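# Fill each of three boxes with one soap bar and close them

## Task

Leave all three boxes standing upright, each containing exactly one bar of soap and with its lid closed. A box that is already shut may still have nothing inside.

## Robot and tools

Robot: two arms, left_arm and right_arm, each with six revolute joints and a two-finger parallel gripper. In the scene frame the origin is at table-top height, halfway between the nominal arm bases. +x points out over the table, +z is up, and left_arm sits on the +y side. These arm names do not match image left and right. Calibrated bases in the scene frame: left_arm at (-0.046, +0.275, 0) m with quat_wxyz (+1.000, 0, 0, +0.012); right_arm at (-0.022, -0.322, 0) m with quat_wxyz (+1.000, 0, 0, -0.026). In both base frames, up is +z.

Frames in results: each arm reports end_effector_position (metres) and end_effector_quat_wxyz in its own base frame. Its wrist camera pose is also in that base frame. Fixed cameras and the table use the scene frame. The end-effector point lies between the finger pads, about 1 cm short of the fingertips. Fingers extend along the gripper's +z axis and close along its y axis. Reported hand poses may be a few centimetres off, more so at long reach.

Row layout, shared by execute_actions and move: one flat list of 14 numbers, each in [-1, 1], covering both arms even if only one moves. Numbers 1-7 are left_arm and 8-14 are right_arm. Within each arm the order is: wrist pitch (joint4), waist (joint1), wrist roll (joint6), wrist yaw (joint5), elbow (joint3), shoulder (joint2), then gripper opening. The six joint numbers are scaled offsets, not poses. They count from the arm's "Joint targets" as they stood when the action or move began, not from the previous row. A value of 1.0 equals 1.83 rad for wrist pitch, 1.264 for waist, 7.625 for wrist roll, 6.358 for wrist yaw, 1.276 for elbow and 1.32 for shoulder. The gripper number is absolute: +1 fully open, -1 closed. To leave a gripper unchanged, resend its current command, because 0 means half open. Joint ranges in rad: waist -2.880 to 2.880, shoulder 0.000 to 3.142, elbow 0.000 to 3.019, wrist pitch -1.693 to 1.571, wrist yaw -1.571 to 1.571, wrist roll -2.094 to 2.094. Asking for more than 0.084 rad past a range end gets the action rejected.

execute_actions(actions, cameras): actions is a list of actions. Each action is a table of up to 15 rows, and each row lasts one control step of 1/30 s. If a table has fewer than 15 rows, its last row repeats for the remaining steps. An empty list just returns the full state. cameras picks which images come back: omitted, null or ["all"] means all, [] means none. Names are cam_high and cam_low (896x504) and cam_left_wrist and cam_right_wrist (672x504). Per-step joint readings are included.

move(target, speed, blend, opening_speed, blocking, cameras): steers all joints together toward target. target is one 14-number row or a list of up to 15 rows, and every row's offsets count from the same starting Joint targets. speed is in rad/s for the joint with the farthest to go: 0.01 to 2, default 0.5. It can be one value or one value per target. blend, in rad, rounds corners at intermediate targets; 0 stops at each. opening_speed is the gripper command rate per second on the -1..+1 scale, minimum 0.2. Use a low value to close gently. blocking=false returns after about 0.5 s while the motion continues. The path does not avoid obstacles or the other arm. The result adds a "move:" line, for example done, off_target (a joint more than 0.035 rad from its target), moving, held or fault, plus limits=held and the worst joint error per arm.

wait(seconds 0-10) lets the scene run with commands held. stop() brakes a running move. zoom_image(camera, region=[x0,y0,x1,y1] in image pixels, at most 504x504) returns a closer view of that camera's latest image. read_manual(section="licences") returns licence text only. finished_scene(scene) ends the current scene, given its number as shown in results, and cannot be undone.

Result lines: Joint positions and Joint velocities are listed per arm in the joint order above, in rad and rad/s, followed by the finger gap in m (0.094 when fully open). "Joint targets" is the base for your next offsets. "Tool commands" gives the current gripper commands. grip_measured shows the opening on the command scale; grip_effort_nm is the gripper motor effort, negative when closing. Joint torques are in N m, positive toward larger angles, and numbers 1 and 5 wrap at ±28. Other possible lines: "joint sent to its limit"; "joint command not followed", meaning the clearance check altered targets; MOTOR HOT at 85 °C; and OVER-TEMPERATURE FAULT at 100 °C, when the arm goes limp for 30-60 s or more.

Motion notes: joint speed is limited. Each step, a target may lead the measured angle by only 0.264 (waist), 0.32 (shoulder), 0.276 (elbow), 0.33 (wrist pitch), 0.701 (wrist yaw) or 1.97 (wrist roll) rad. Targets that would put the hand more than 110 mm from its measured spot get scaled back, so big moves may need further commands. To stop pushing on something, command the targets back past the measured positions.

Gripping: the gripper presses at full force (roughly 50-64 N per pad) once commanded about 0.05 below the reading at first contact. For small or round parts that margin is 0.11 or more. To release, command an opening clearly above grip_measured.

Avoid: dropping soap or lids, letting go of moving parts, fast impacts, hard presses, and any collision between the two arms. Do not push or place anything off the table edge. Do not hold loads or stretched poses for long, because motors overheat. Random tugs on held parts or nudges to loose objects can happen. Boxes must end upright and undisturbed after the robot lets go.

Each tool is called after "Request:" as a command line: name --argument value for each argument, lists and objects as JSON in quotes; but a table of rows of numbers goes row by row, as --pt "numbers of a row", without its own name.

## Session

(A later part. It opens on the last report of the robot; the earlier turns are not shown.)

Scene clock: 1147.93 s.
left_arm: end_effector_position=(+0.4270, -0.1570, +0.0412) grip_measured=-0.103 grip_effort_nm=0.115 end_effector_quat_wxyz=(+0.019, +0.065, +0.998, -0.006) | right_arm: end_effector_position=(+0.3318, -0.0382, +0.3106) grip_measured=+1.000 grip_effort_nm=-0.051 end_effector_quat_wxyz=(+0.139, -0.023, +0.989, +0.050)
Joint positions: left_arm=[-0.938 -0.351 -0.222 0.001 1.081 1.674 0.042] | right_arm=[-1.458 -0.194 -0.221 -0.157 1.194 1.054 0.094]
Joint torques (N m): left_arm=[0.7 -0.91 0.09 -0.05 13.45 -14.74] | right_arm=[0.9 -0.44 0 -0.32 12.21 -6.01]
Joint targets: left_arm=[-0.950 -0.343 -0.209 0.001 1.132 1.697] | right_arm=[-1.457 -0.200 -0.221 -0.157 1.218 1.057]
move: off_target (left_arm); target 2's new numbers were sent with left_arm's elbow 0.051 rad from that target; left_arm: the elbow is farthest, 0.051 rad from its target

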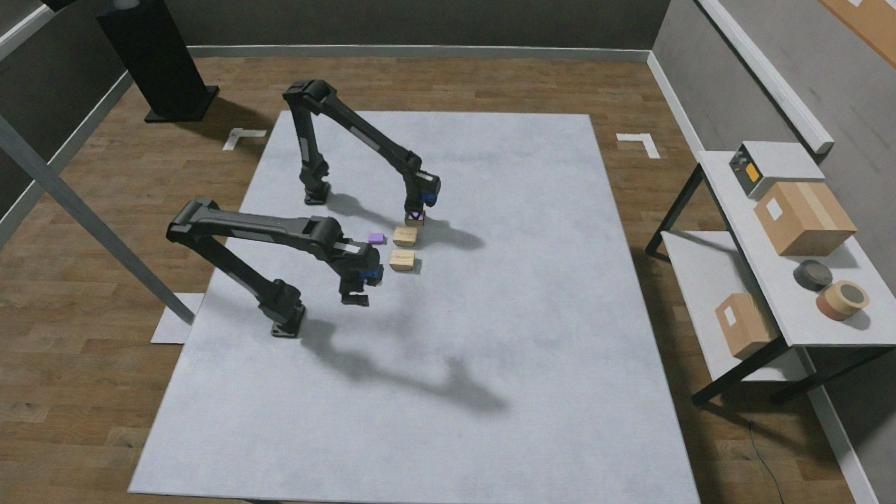

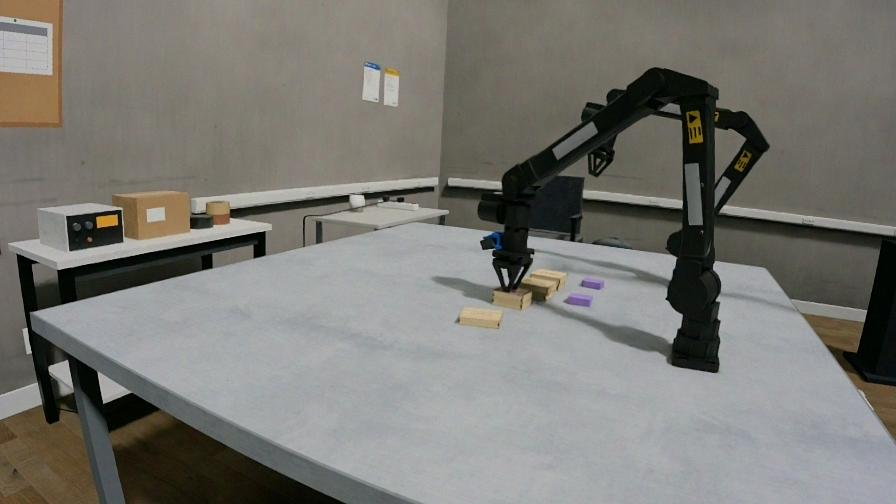

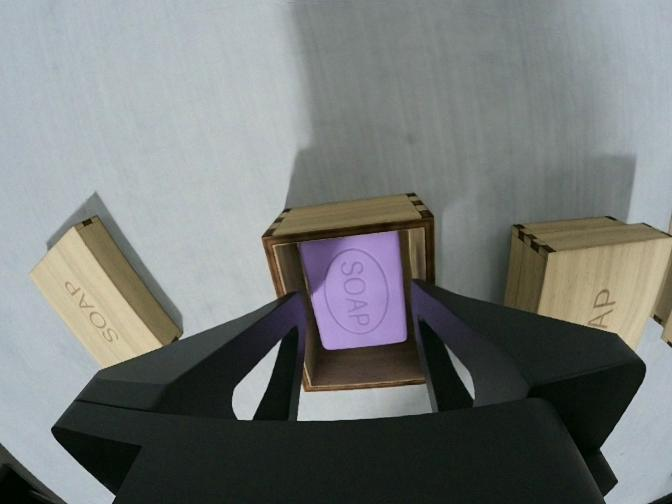

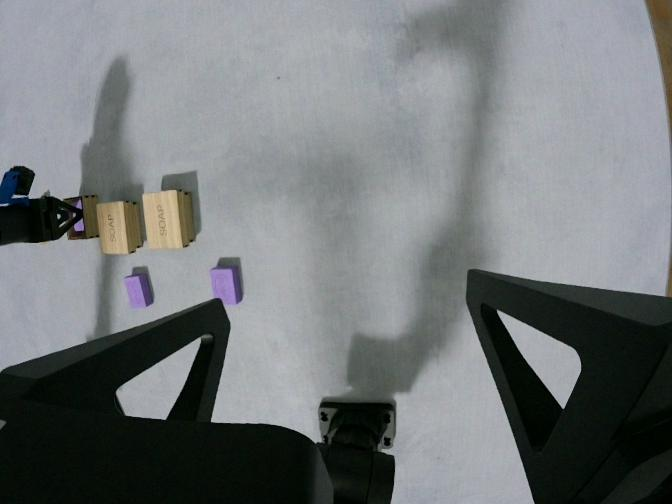

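Released. Slightly narrow the fingers to −0.13 for clearance and rise.

Request:
move --pt "0.002 0 0 0 0 0 -0.14 0 0 0 0 0 0 1" --pt "-0.01 0 0 0 0 -0.07 -0.14 0 0 0 0 0 0 1" --speed 0.1 --cameras '["cam_low","cam_left_wrist"]'

Request:
move --target '[-0.13,0,0,0,-0.07,-0.191,-0.14,0,0,0,0,0,0,1]' --speed 0.4

Request:
zoom_image --camera "cam_left_wrist" --region '[150, 100, 604, 400]'

Scene clock: 1159.27 s.
left_arm: end_effector_position=(+0.4267, -0.1569, +0.0643) grip_measured=-0.138 grip_effort_nm=-0.125 end_effector_quat_wxyz=(+0.036, +0.065, +0.997, -0.011) | right_arm: end_effector_position=(+0.3318, -0.0382, +0.3106) grip_measured=+1.000 grip_effort_nm=-0.046 end_effector_quat_wxyz=(+0.139, -0.023, +0.989, +0.050)
Joint positions: left_arm=[-0.956 -0.351 -0.222 0.001 1.081 1.62 0.041] | right_arm=[-1.458 -0.194 -0.221 -0.157 1.194 1.054 0.094]
Joint torques (N m): left_arm=[0.79 -0.97 0.09 -0.05 13.78 -17.55] | right_arm=[0.9 -0.44 0 -0.32 12.21 -6.01]
Joint targets: left_arm=[-0.968 -0.343 -0.209 0.001 1.132 1.605] | right_arm=[-1.457 -0.200 -0.221 -0.157 1.218 1.057]
move: off_target (left_arm); left_arm: the elbow is farthest, 0.051 rad from its target
Images, in order: cam_low, cam_left_wrist.

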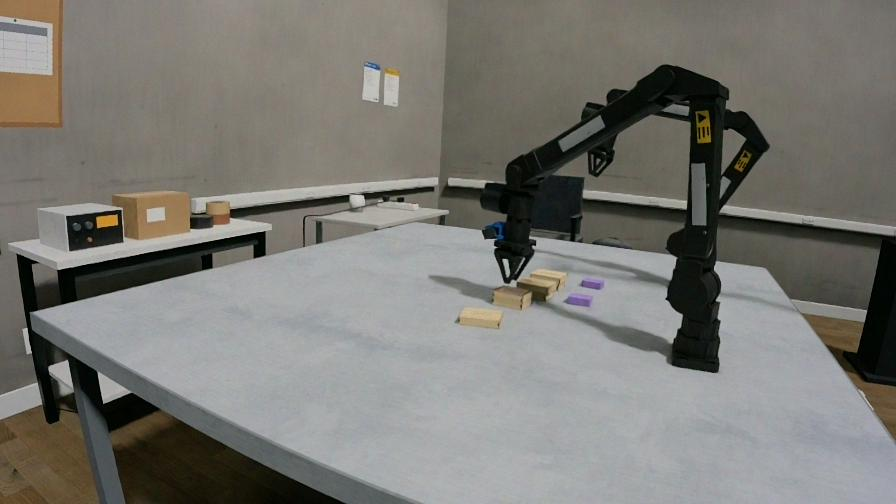

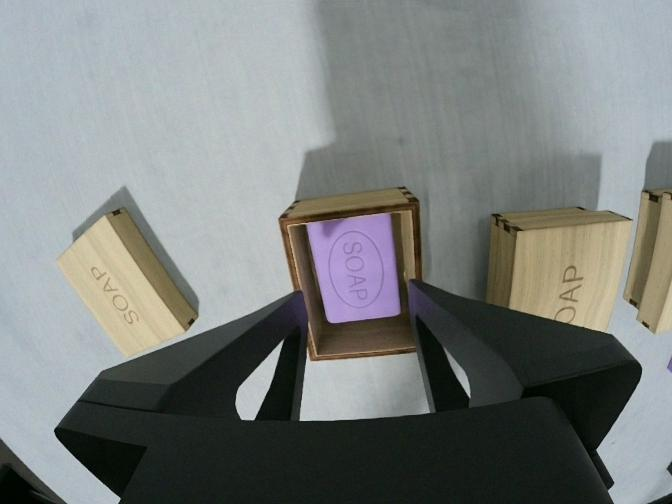

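Scene clock: 1160.50 s.
left_arm: end_effector_position=(+0.3672, -0.1351, +0.1553) grip_measured=-0.138 grip_effort_nm=-0.139 end_effector_quat_wxyz=(+0.035, +0.065, +0.997, -0.010) | right_arm: end_effector_position=(+0.3318, -0.0382, +0.3106) grip_measured=+1.000 grip_effort_nm=-0.046 end_effector_quat_wxyz=(+0.139, -0.023, +0.989, +0.050)
Joint positions: left_arm=[-1.194 -0.351 -0.222 0.001 1.056 1.36 0.041] | right_arm=[-1.458 -0.194 -0.221 -0.157 1.194 1.054 0.094]
Joint torques (N m): left_arm=[0.7 -0.91 0.09 -0.05 8.95 -13.27] | right_arm=[0.9 -0.44 0 -0.32 12.19 -6.01]
Joint targets: left_arm=[-1.206 -0.343 -0.209 0.001 1.043 1.353] | right_arm=[-1.457 -0.200 -0.221 -0.157 1.218 1.057]
move: done

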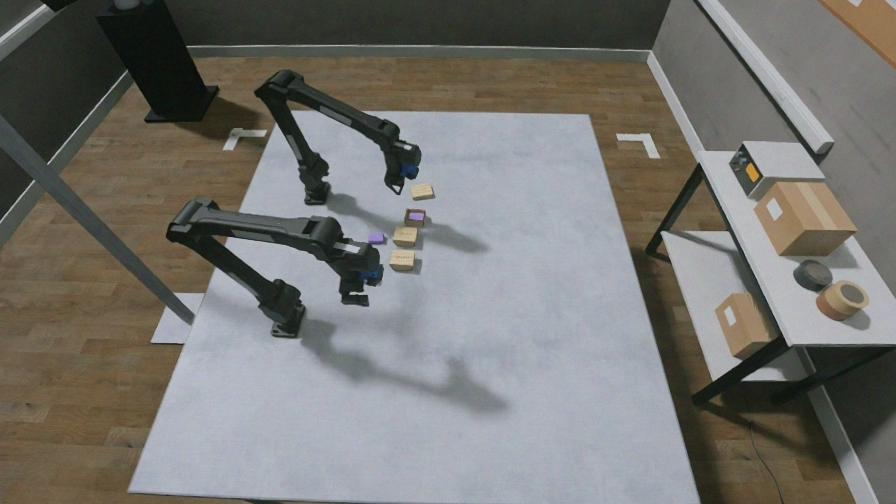

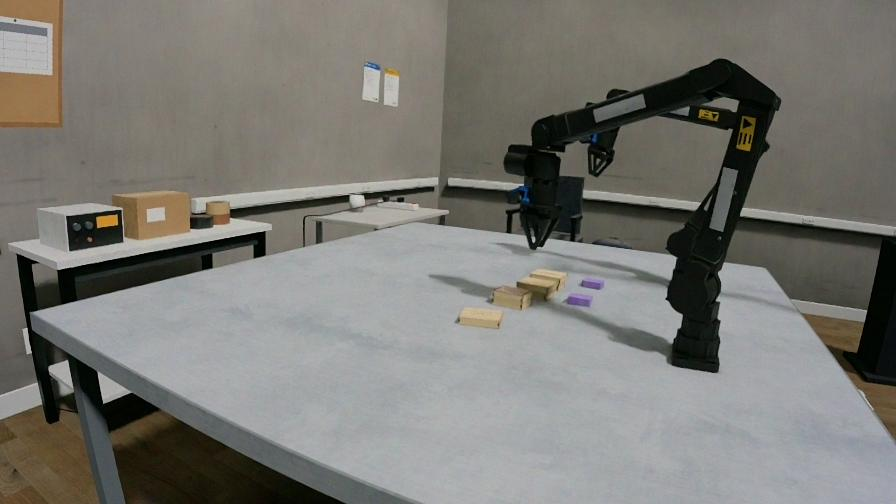

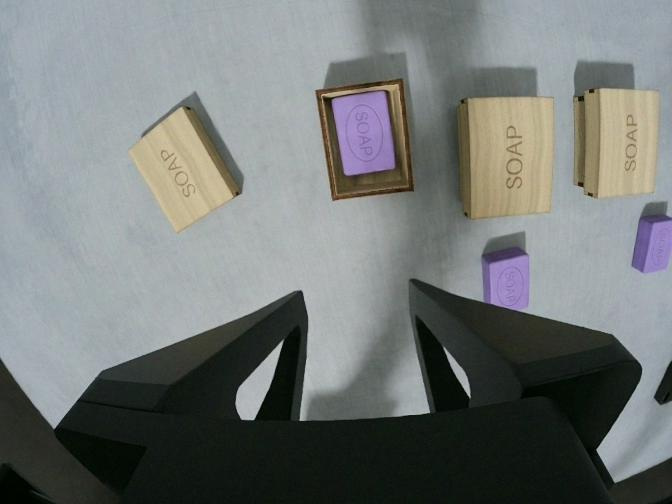

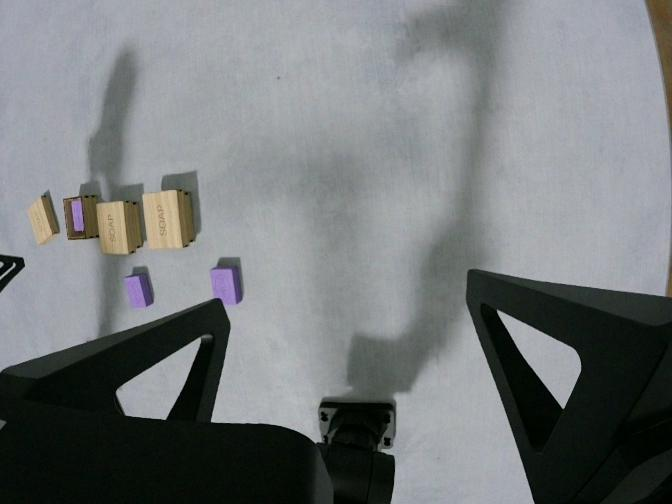

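Scaled by 1.110 from the camera's 672x504 image, which has a finer 960x720 frame.

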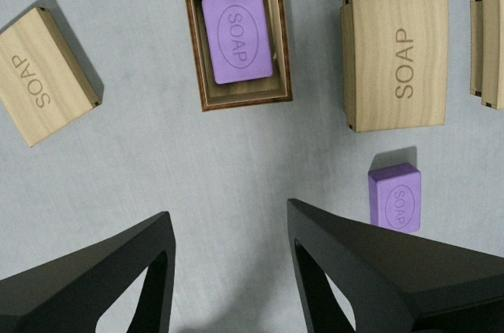

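Request:
move --pt "0.058 0.277 0 0 0.0917 0.0735 1 0 0 0 0 0 0 1" --pt "0.074 0.277 0 0 0.0533 0.2197 1 0 0 0 0 0 0 1" --speed '[0.7,0.4]' --blend '[0.02,0]'

Scene clock: 1190.97 s.
left_arm: end_effector_position=(+0.4324, +0.0020, +0.0676) grip_measured=+0.998 grip_effort_nm=0.120 end_effector_quat_wxyz=(-0.018, -0.113, +0.993, +0.002) | right_arm: end_effector_position=(+0.3318, -0.0382, +0.3106) grip_measured=+1.000 grip_effort_nm=-0.056 end_effector_quat_wxyz=(+0.139, -0.023, +0.989, +0.050)
Joint positions: left_arm=[-1.083 0.006 -0.221 0.001 1.102 1.627 0.094] | right_arm=[-1.458 -0.194 -0.221 -0.157 1.194 1.054 0.094]
Joint torques (N m): left_arm=[1.57 -1.44 0.09 -0.05 9.51 -14.8] | right_arm=[0.88 -0.44 0 -0.32 12.22 -6.12]
Joint targets: left_arm=[-1.070 0.007 -0.209 0.001 1.111 1.642] | right_arm=[-1.457 -0.200 -0.221 -0.157 1.218 1.057]
move: done

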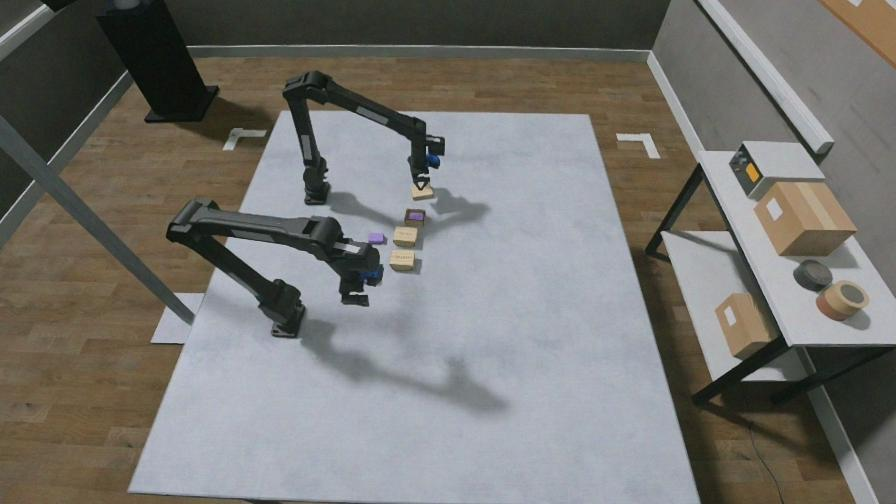

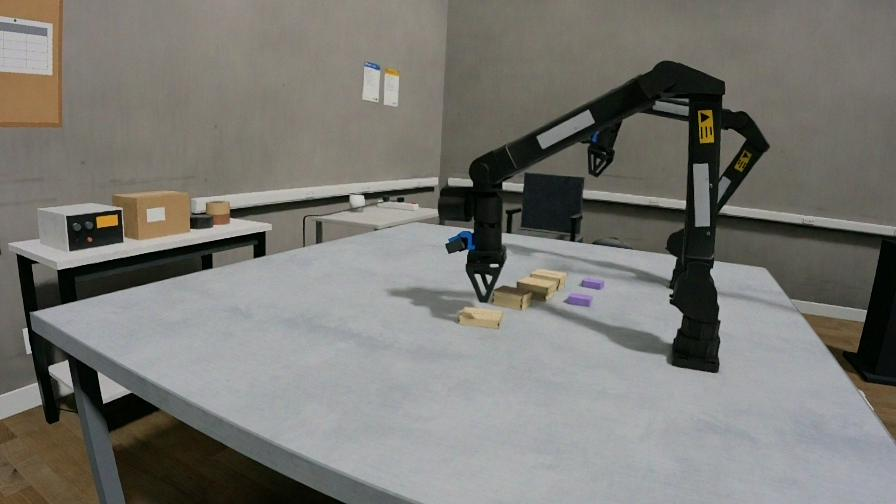

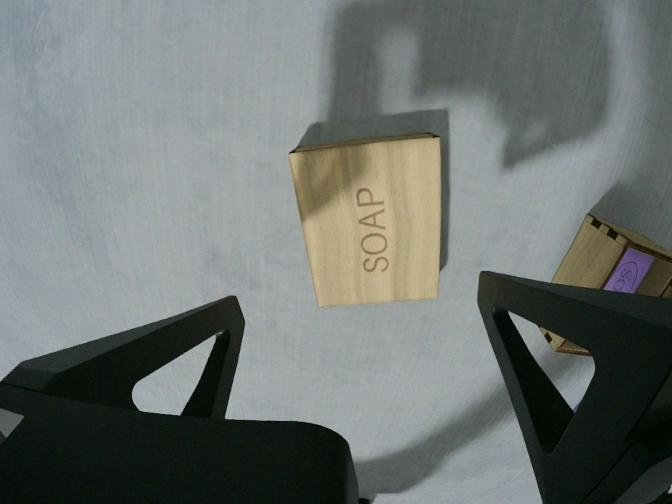

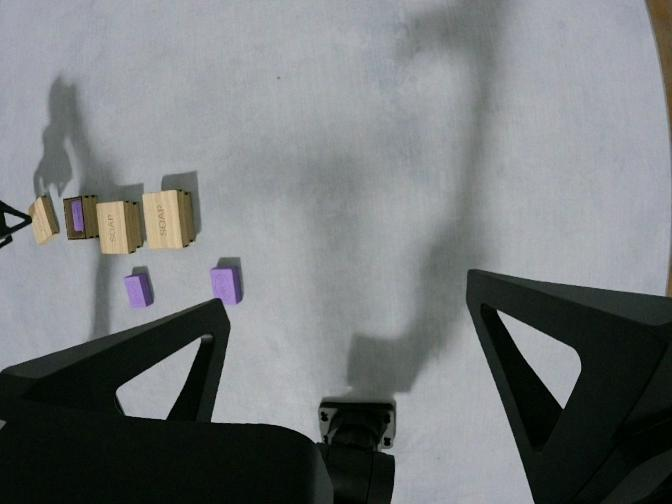

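Request:
move --pt "0.08 -0.013 0 0 -0.033 0.0697 1 0 0 0 0 0 0 1" --pt "0.08 -0.013 0 0 -0.033 0.0697 0.12 0 0 0 0 0 0 1" --speed 0.3 --opening_speed 0.5

Request:
zoom_image --camera "cam_low" --region '[430, 260, 550, 340]'

Scene clock: 1202.27 s.
left_arm: end_effector_position=(+0.4499, +0.0007, +0.0229) grip_measured=+0.350 grip_effort_nm=-1.028 end_effector_quat_wxyz=(-0.001, -0.112, +0.994, +0.000) | right_arm: end_effector_position=(+0.3318, -0.0382, +0.3106) grip_measured=+1.000 grip_effort_nm=-0.042 end_effector_quat_wxyz=(+0.139, -0.023, +0.989, +0.050)
Joint positions: left_arm=[-0.936 0.003 -0.221 0.001 1.078 1.714 0.063] | right_arm=[-1.458 -0.194 -0.221 -0.157 1.194 1.054 0.094]
Joint torques (N m): left_arm=[1.59 -2.49 0.09 -0.05 7.61 -15.33] | right_arm=[0.9 -0.44 0.01 -0.32 12.21 -6.07]
Joint targets: left_arm=[-0.924 -0.009 -0.209 0.001 1.069 1.734] | right_arm=[-1.457 -0.200 -0.221 -0.157 1.218 1.057]
move: done

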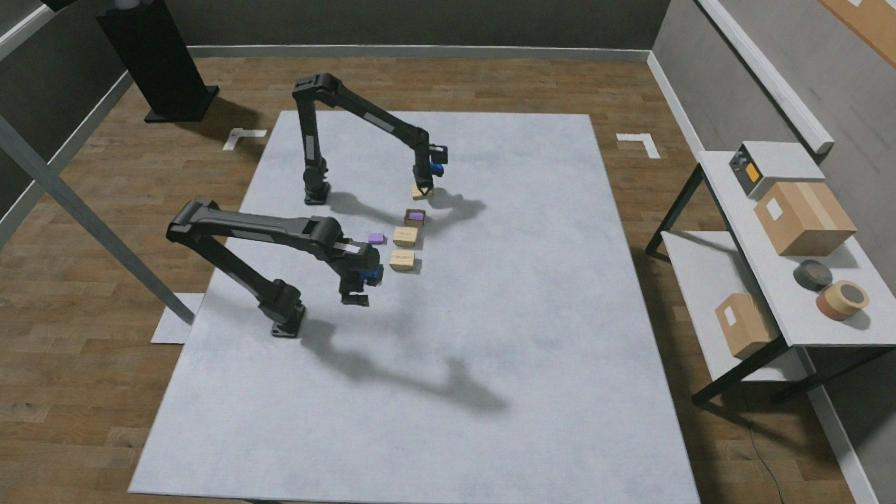

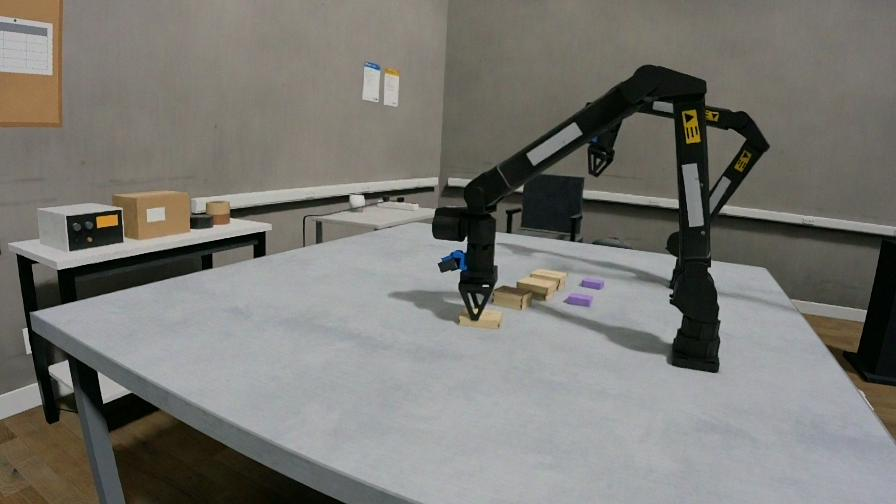

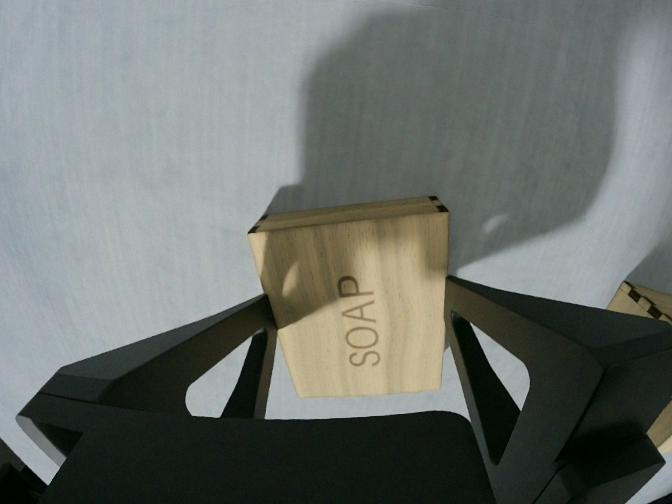

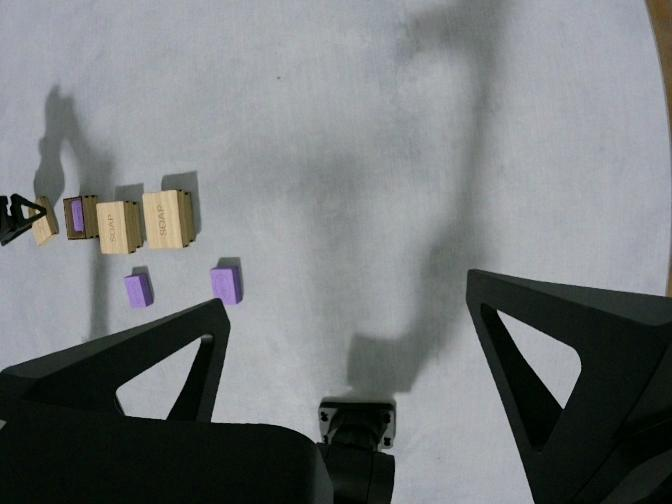

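Scaled by 4.200 from the camera's 896x504 image, which has a finer 1280x720 frame.

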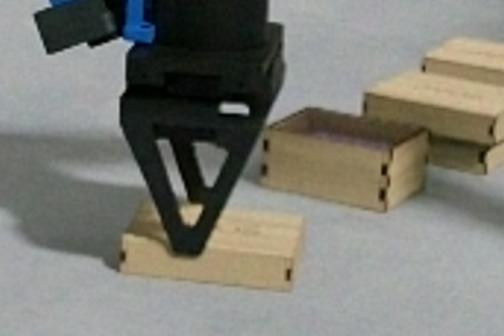

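Request:
move --pt "-0.016 0 0 0 0 -0.0455 0.12 0 0 0 0 0 0 1" --pt "-0.1366 0 0 0 0.134 -0.109 0.12 0 0 0 0 0 0 1" --pt "-0.1366 -0.2785 0 0 0.134 -0.109 0.12 0 0 0 0 0 0 1" --pt "-0.059 -0.2785 0 0 0.0368 -0.0492 0.12 0 0 0 0 0 0 1" --speed '[0.15,0.3,0.3,0.2]' --blend '[0.02,0.03,0.02,0]'

Request:
zoom_image --camera "cam_low" --region '[470, 250, 570, 325]'

Request:
zoom_image --camera "cam_right_wrist" --region '[20, 160, 160, 265]'

Scene clock: 1232.27 s.
left_arm: end_effector_position=(+0.4212, -0.1575, +0.0641) grip_measured=+0.349 grip_effort_nm=-1.043 end_effector_quat_wxyz=(-0.001, +0.068, +0.998, +0.000) | right_arm: end_effector_position=(+0.3318, -0.0382, +0.3106) grip_measured=+1.000 grip_effort_nm=-0.051 end_effector_quat_wxyz=(+0.139, -0.023, +0.989, +0.050)
Joint positions: left_arm=[-1.044 -0.357 -0.221 0.001 1.124 1.652 0.063] | right_arm=[-1.458 -0.194 -0.221 -0.157 1.194 1.054 0.094]
Joint torques (N m): left_arm=[1.59 -1.9 0.08 -0.06 8.28 -15.21] | right_arm=[0.9 -0.5 0 -0.32 12.21 -6.07]
Joint targets: left_arm=[-1.032 -0.361 -0.209 0.001 1.116 1.669] | right_arm=[-1.457 -0.200 -0.221 -0.157 1.218 1.057]
move: done

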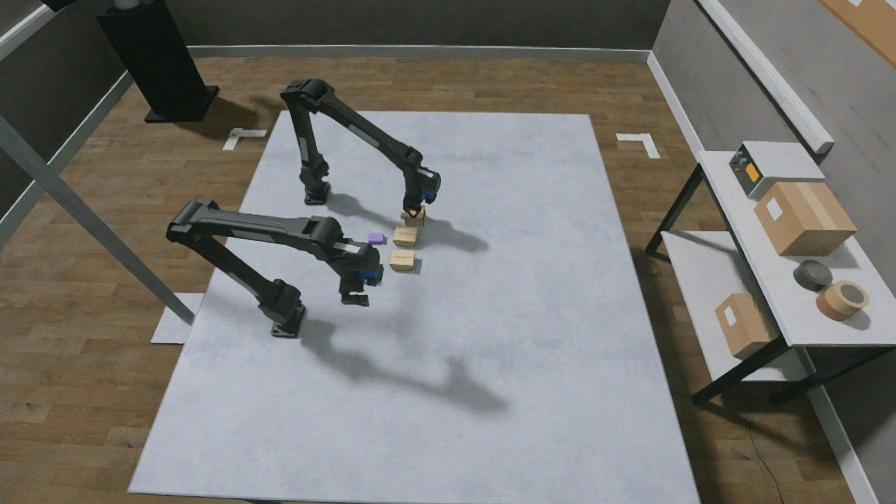

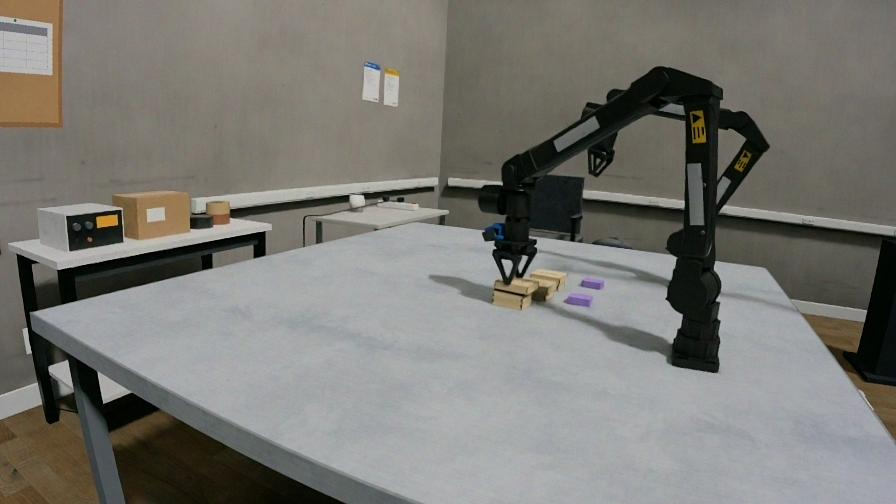

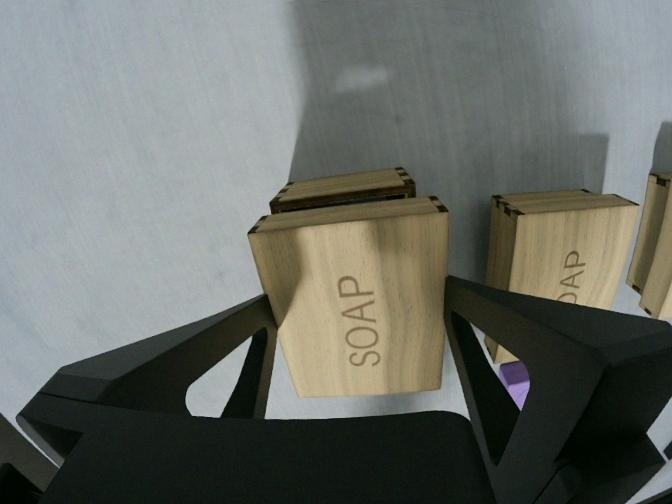

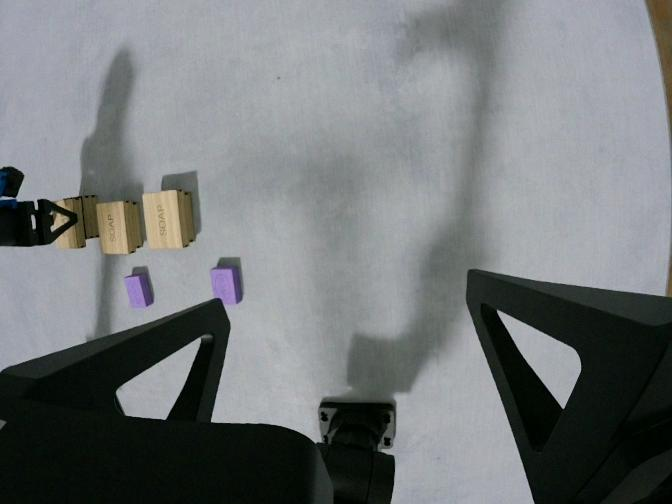

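Scaled by 5.040 from the camera's 896x504 image, which has a finer 1280x720 frame.

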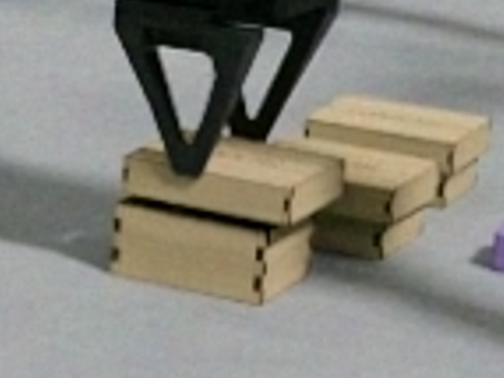

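Scaled by 3.600 from the camera's 672x504 image, which has a finer 960x720 frame.

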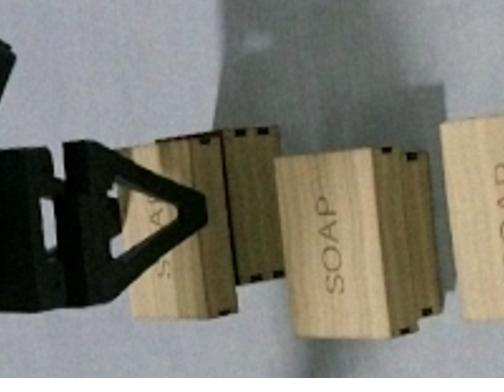

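Request:
move --target '[0,0.0154,0,0,0.0603,0.0121,0.12,0,0,0,0,0,0,1]' --speed 0.15

Request:
zoom_image --camera "cam_low" --region '[470, 250, 570, 325]'

Request:
zoom_image --camera "cam_right_wrist" --region '[20, 160, 160, 265]'

Scene clock: 1267.73 s.
left_arm: end_effector_position=(+0.4285, -0.1589, +0.0667) grip_measured=+0.349 grip_effort_nm=-1.033 end_effector_quat_wxyz=(+0.004, +0.066, +0.998, -0.001) | right_arm: end_effector_position=(+0.3318, -0.0382, +0.3106) grip_measured=+1.000 grip_effort_nm=-0.051 end_effector_quat_wxyz=(+0.139, -0.023, +0.989, +0.050)
Joint positions: left_arm=[-1.044 -0.354 -0.221 0.001 1.141 1.66 0.063] | right_arm=[-1.458 -0.194 -0.221 -0.157 1.194 1.054 0.094]
Joint torques (N m): left_arm=[1.61 -0.62 0.09 -0.05 13.79 -14.56] | right_arm=[0.9 -0.5 0 -0.32 12.21 -6.07]
Motor temperatures (°C): left_arm=[27 29 29 28 44 36 33] | right_arm=[30 33 28 30 53 29 30]
Heat: left arm: hottest elbow 44 °C; right arm: hottest elbow 53 °C.
Joint targets: left_arm=[-1.032 -0.342 -0.209 0.001 1.192 1.686] | right_arm=[-1.457 -0.200 -0.221 -0.157 1.218 1.057]
move: off_target (left_arm); left_arm: the elbow is farthest, 0.052 rad from its target

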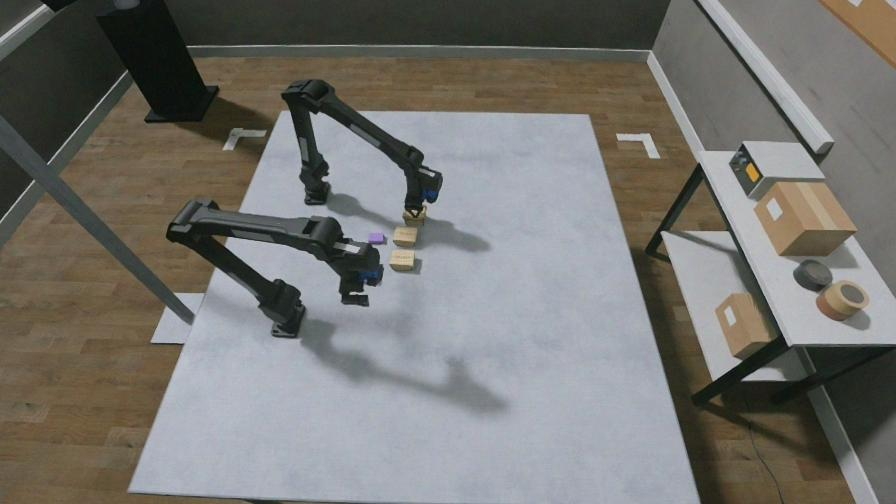

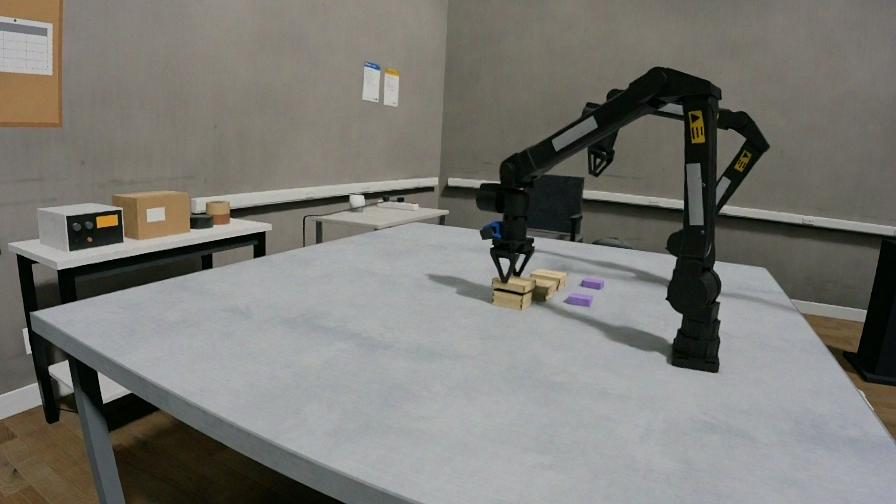

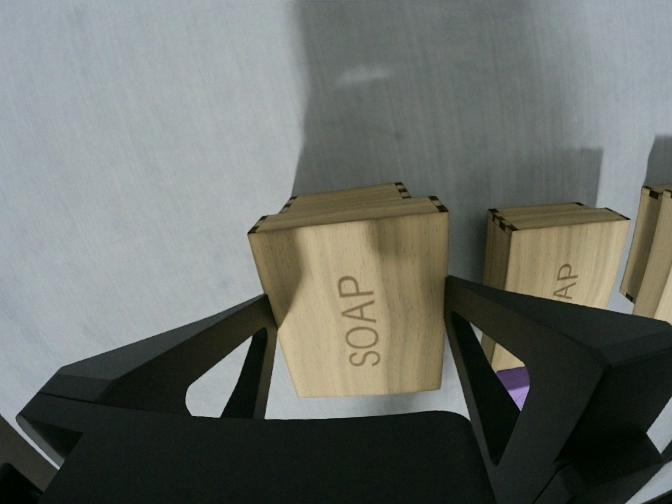

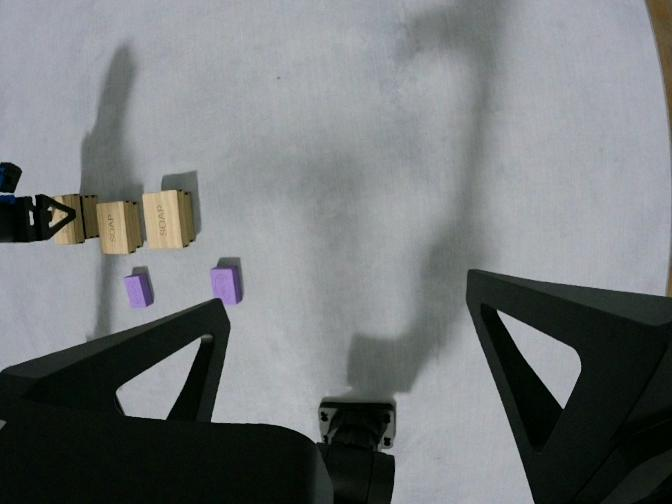

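Scaled by 5.040 from the camera's 896x504 image, which has a finer 1280x720 frame.

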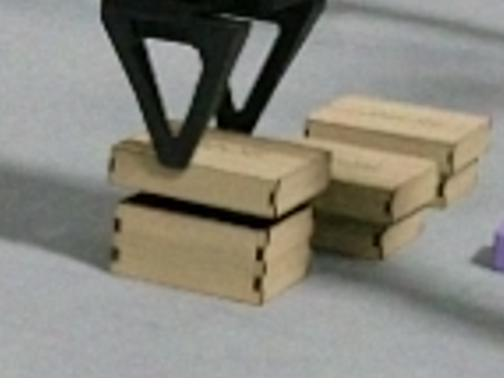

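Scaled by 3.600 from the camera's 672x504 image, which has a finer 960x720 frame.

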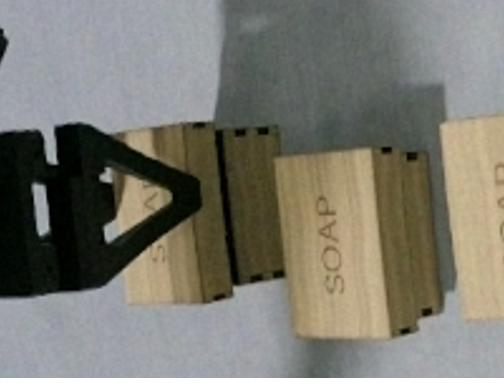

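Request:
move --target '[0.011,0.0065,0,0,0,0.0174,0.12,0,0,0,0,0,0,1]' --speed 0.1

Request:
zoom_image --camera "cam_low" --region '[470, 250, 570, 325]'

Request:
zoom_image --camera "cam_right_wrist" --region '[20, 160, 160, 265]'

Scene clock: 1298.50 s.
left_arm: end_effector_position=(+0.4325, -0.1566, +0.0575) grip_measured=+0.349 grip_effort_nm=-1.038 end_effector_quat_wxyz=(+0.003, +0.062, +0.998, -0.001) | right_arm: end_effector_position=(+0.3318, -0.0382, +0.3106) grip_measured=+1.000 grip_effort_nm=-0.051 end_effector_quat_wxyz=(+0.139, -0.023, +0.989, +0.050)
Joint positions: left_arm=[-1.026 -0.346 -0.221 0.001 1.141 1.681 0.063] | right_arm=[-1.458 -0.194 -0.221 -0.157 1.194 1.054 0.094]
Joint torques (N m): left_arm=[1.69 -0.62 0.09 -0.06 13.7 -14.68] | right_arm=[0.9 -0.5 0 -0.32 12.21 -6.07]
Joint targets: left_arm=[-1.012 -0.334 -0.209 0.001 1.192 1.708] | right_arm=[-1.457 -0.200 -0.221 -0.157 1.218 1.057]
move: off_target (left_arm); left_arm: the elbow is farthest, 0.051 rad from its target

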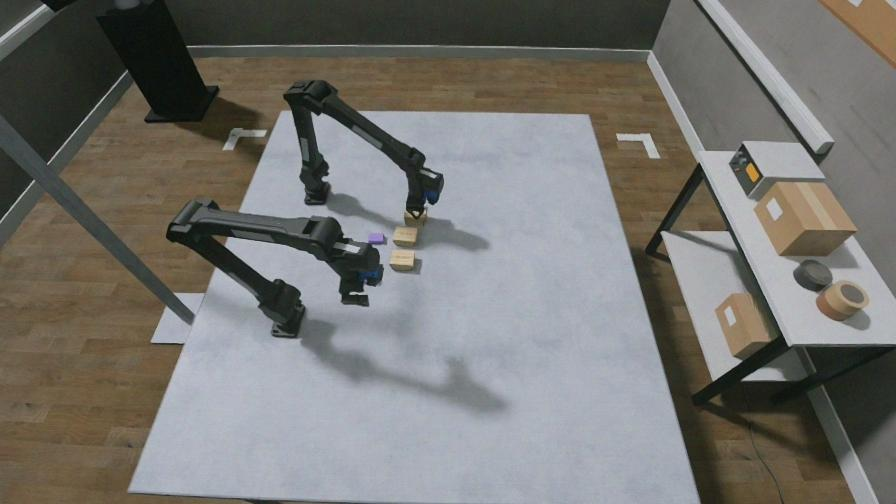

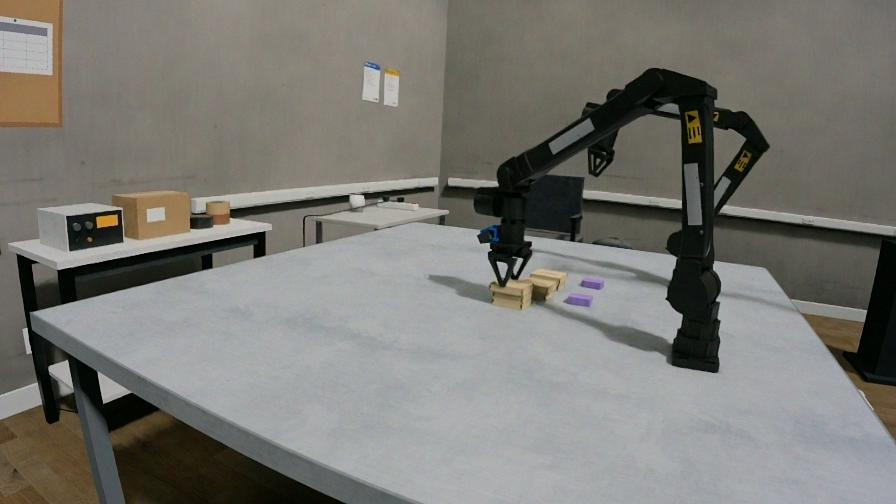

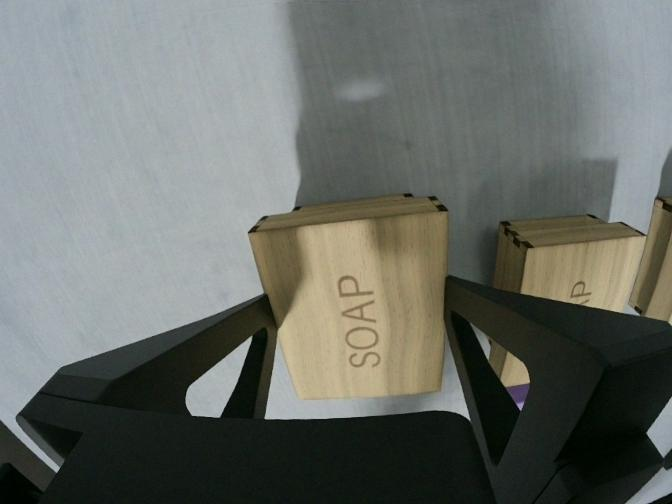

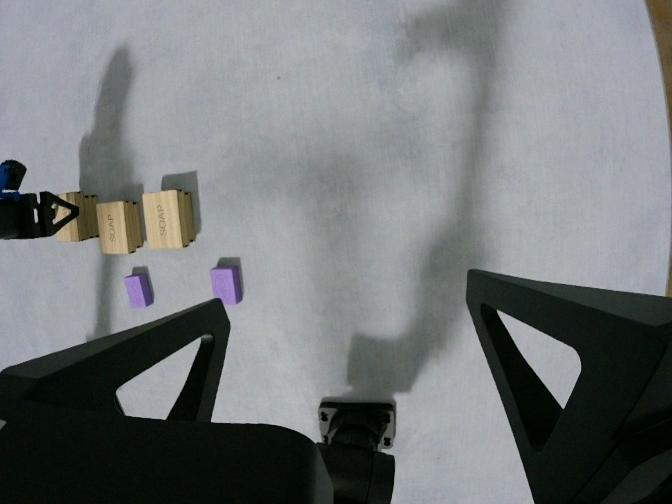

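Scaled by 5.040 from the camera's 896x504 image, which has a finer 1280x720 frame.

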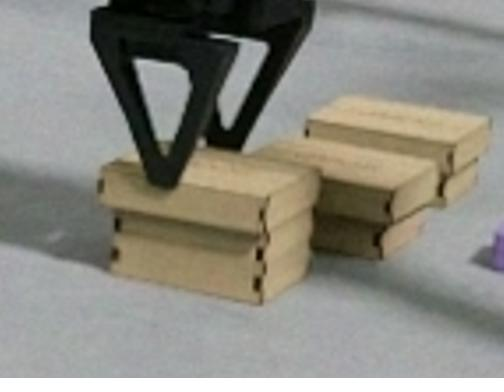

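Scaled by 3.600 from the camera's 672x504 image, which has a finer 960x720 frame.

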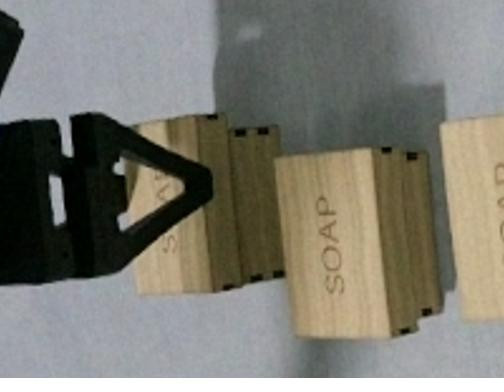

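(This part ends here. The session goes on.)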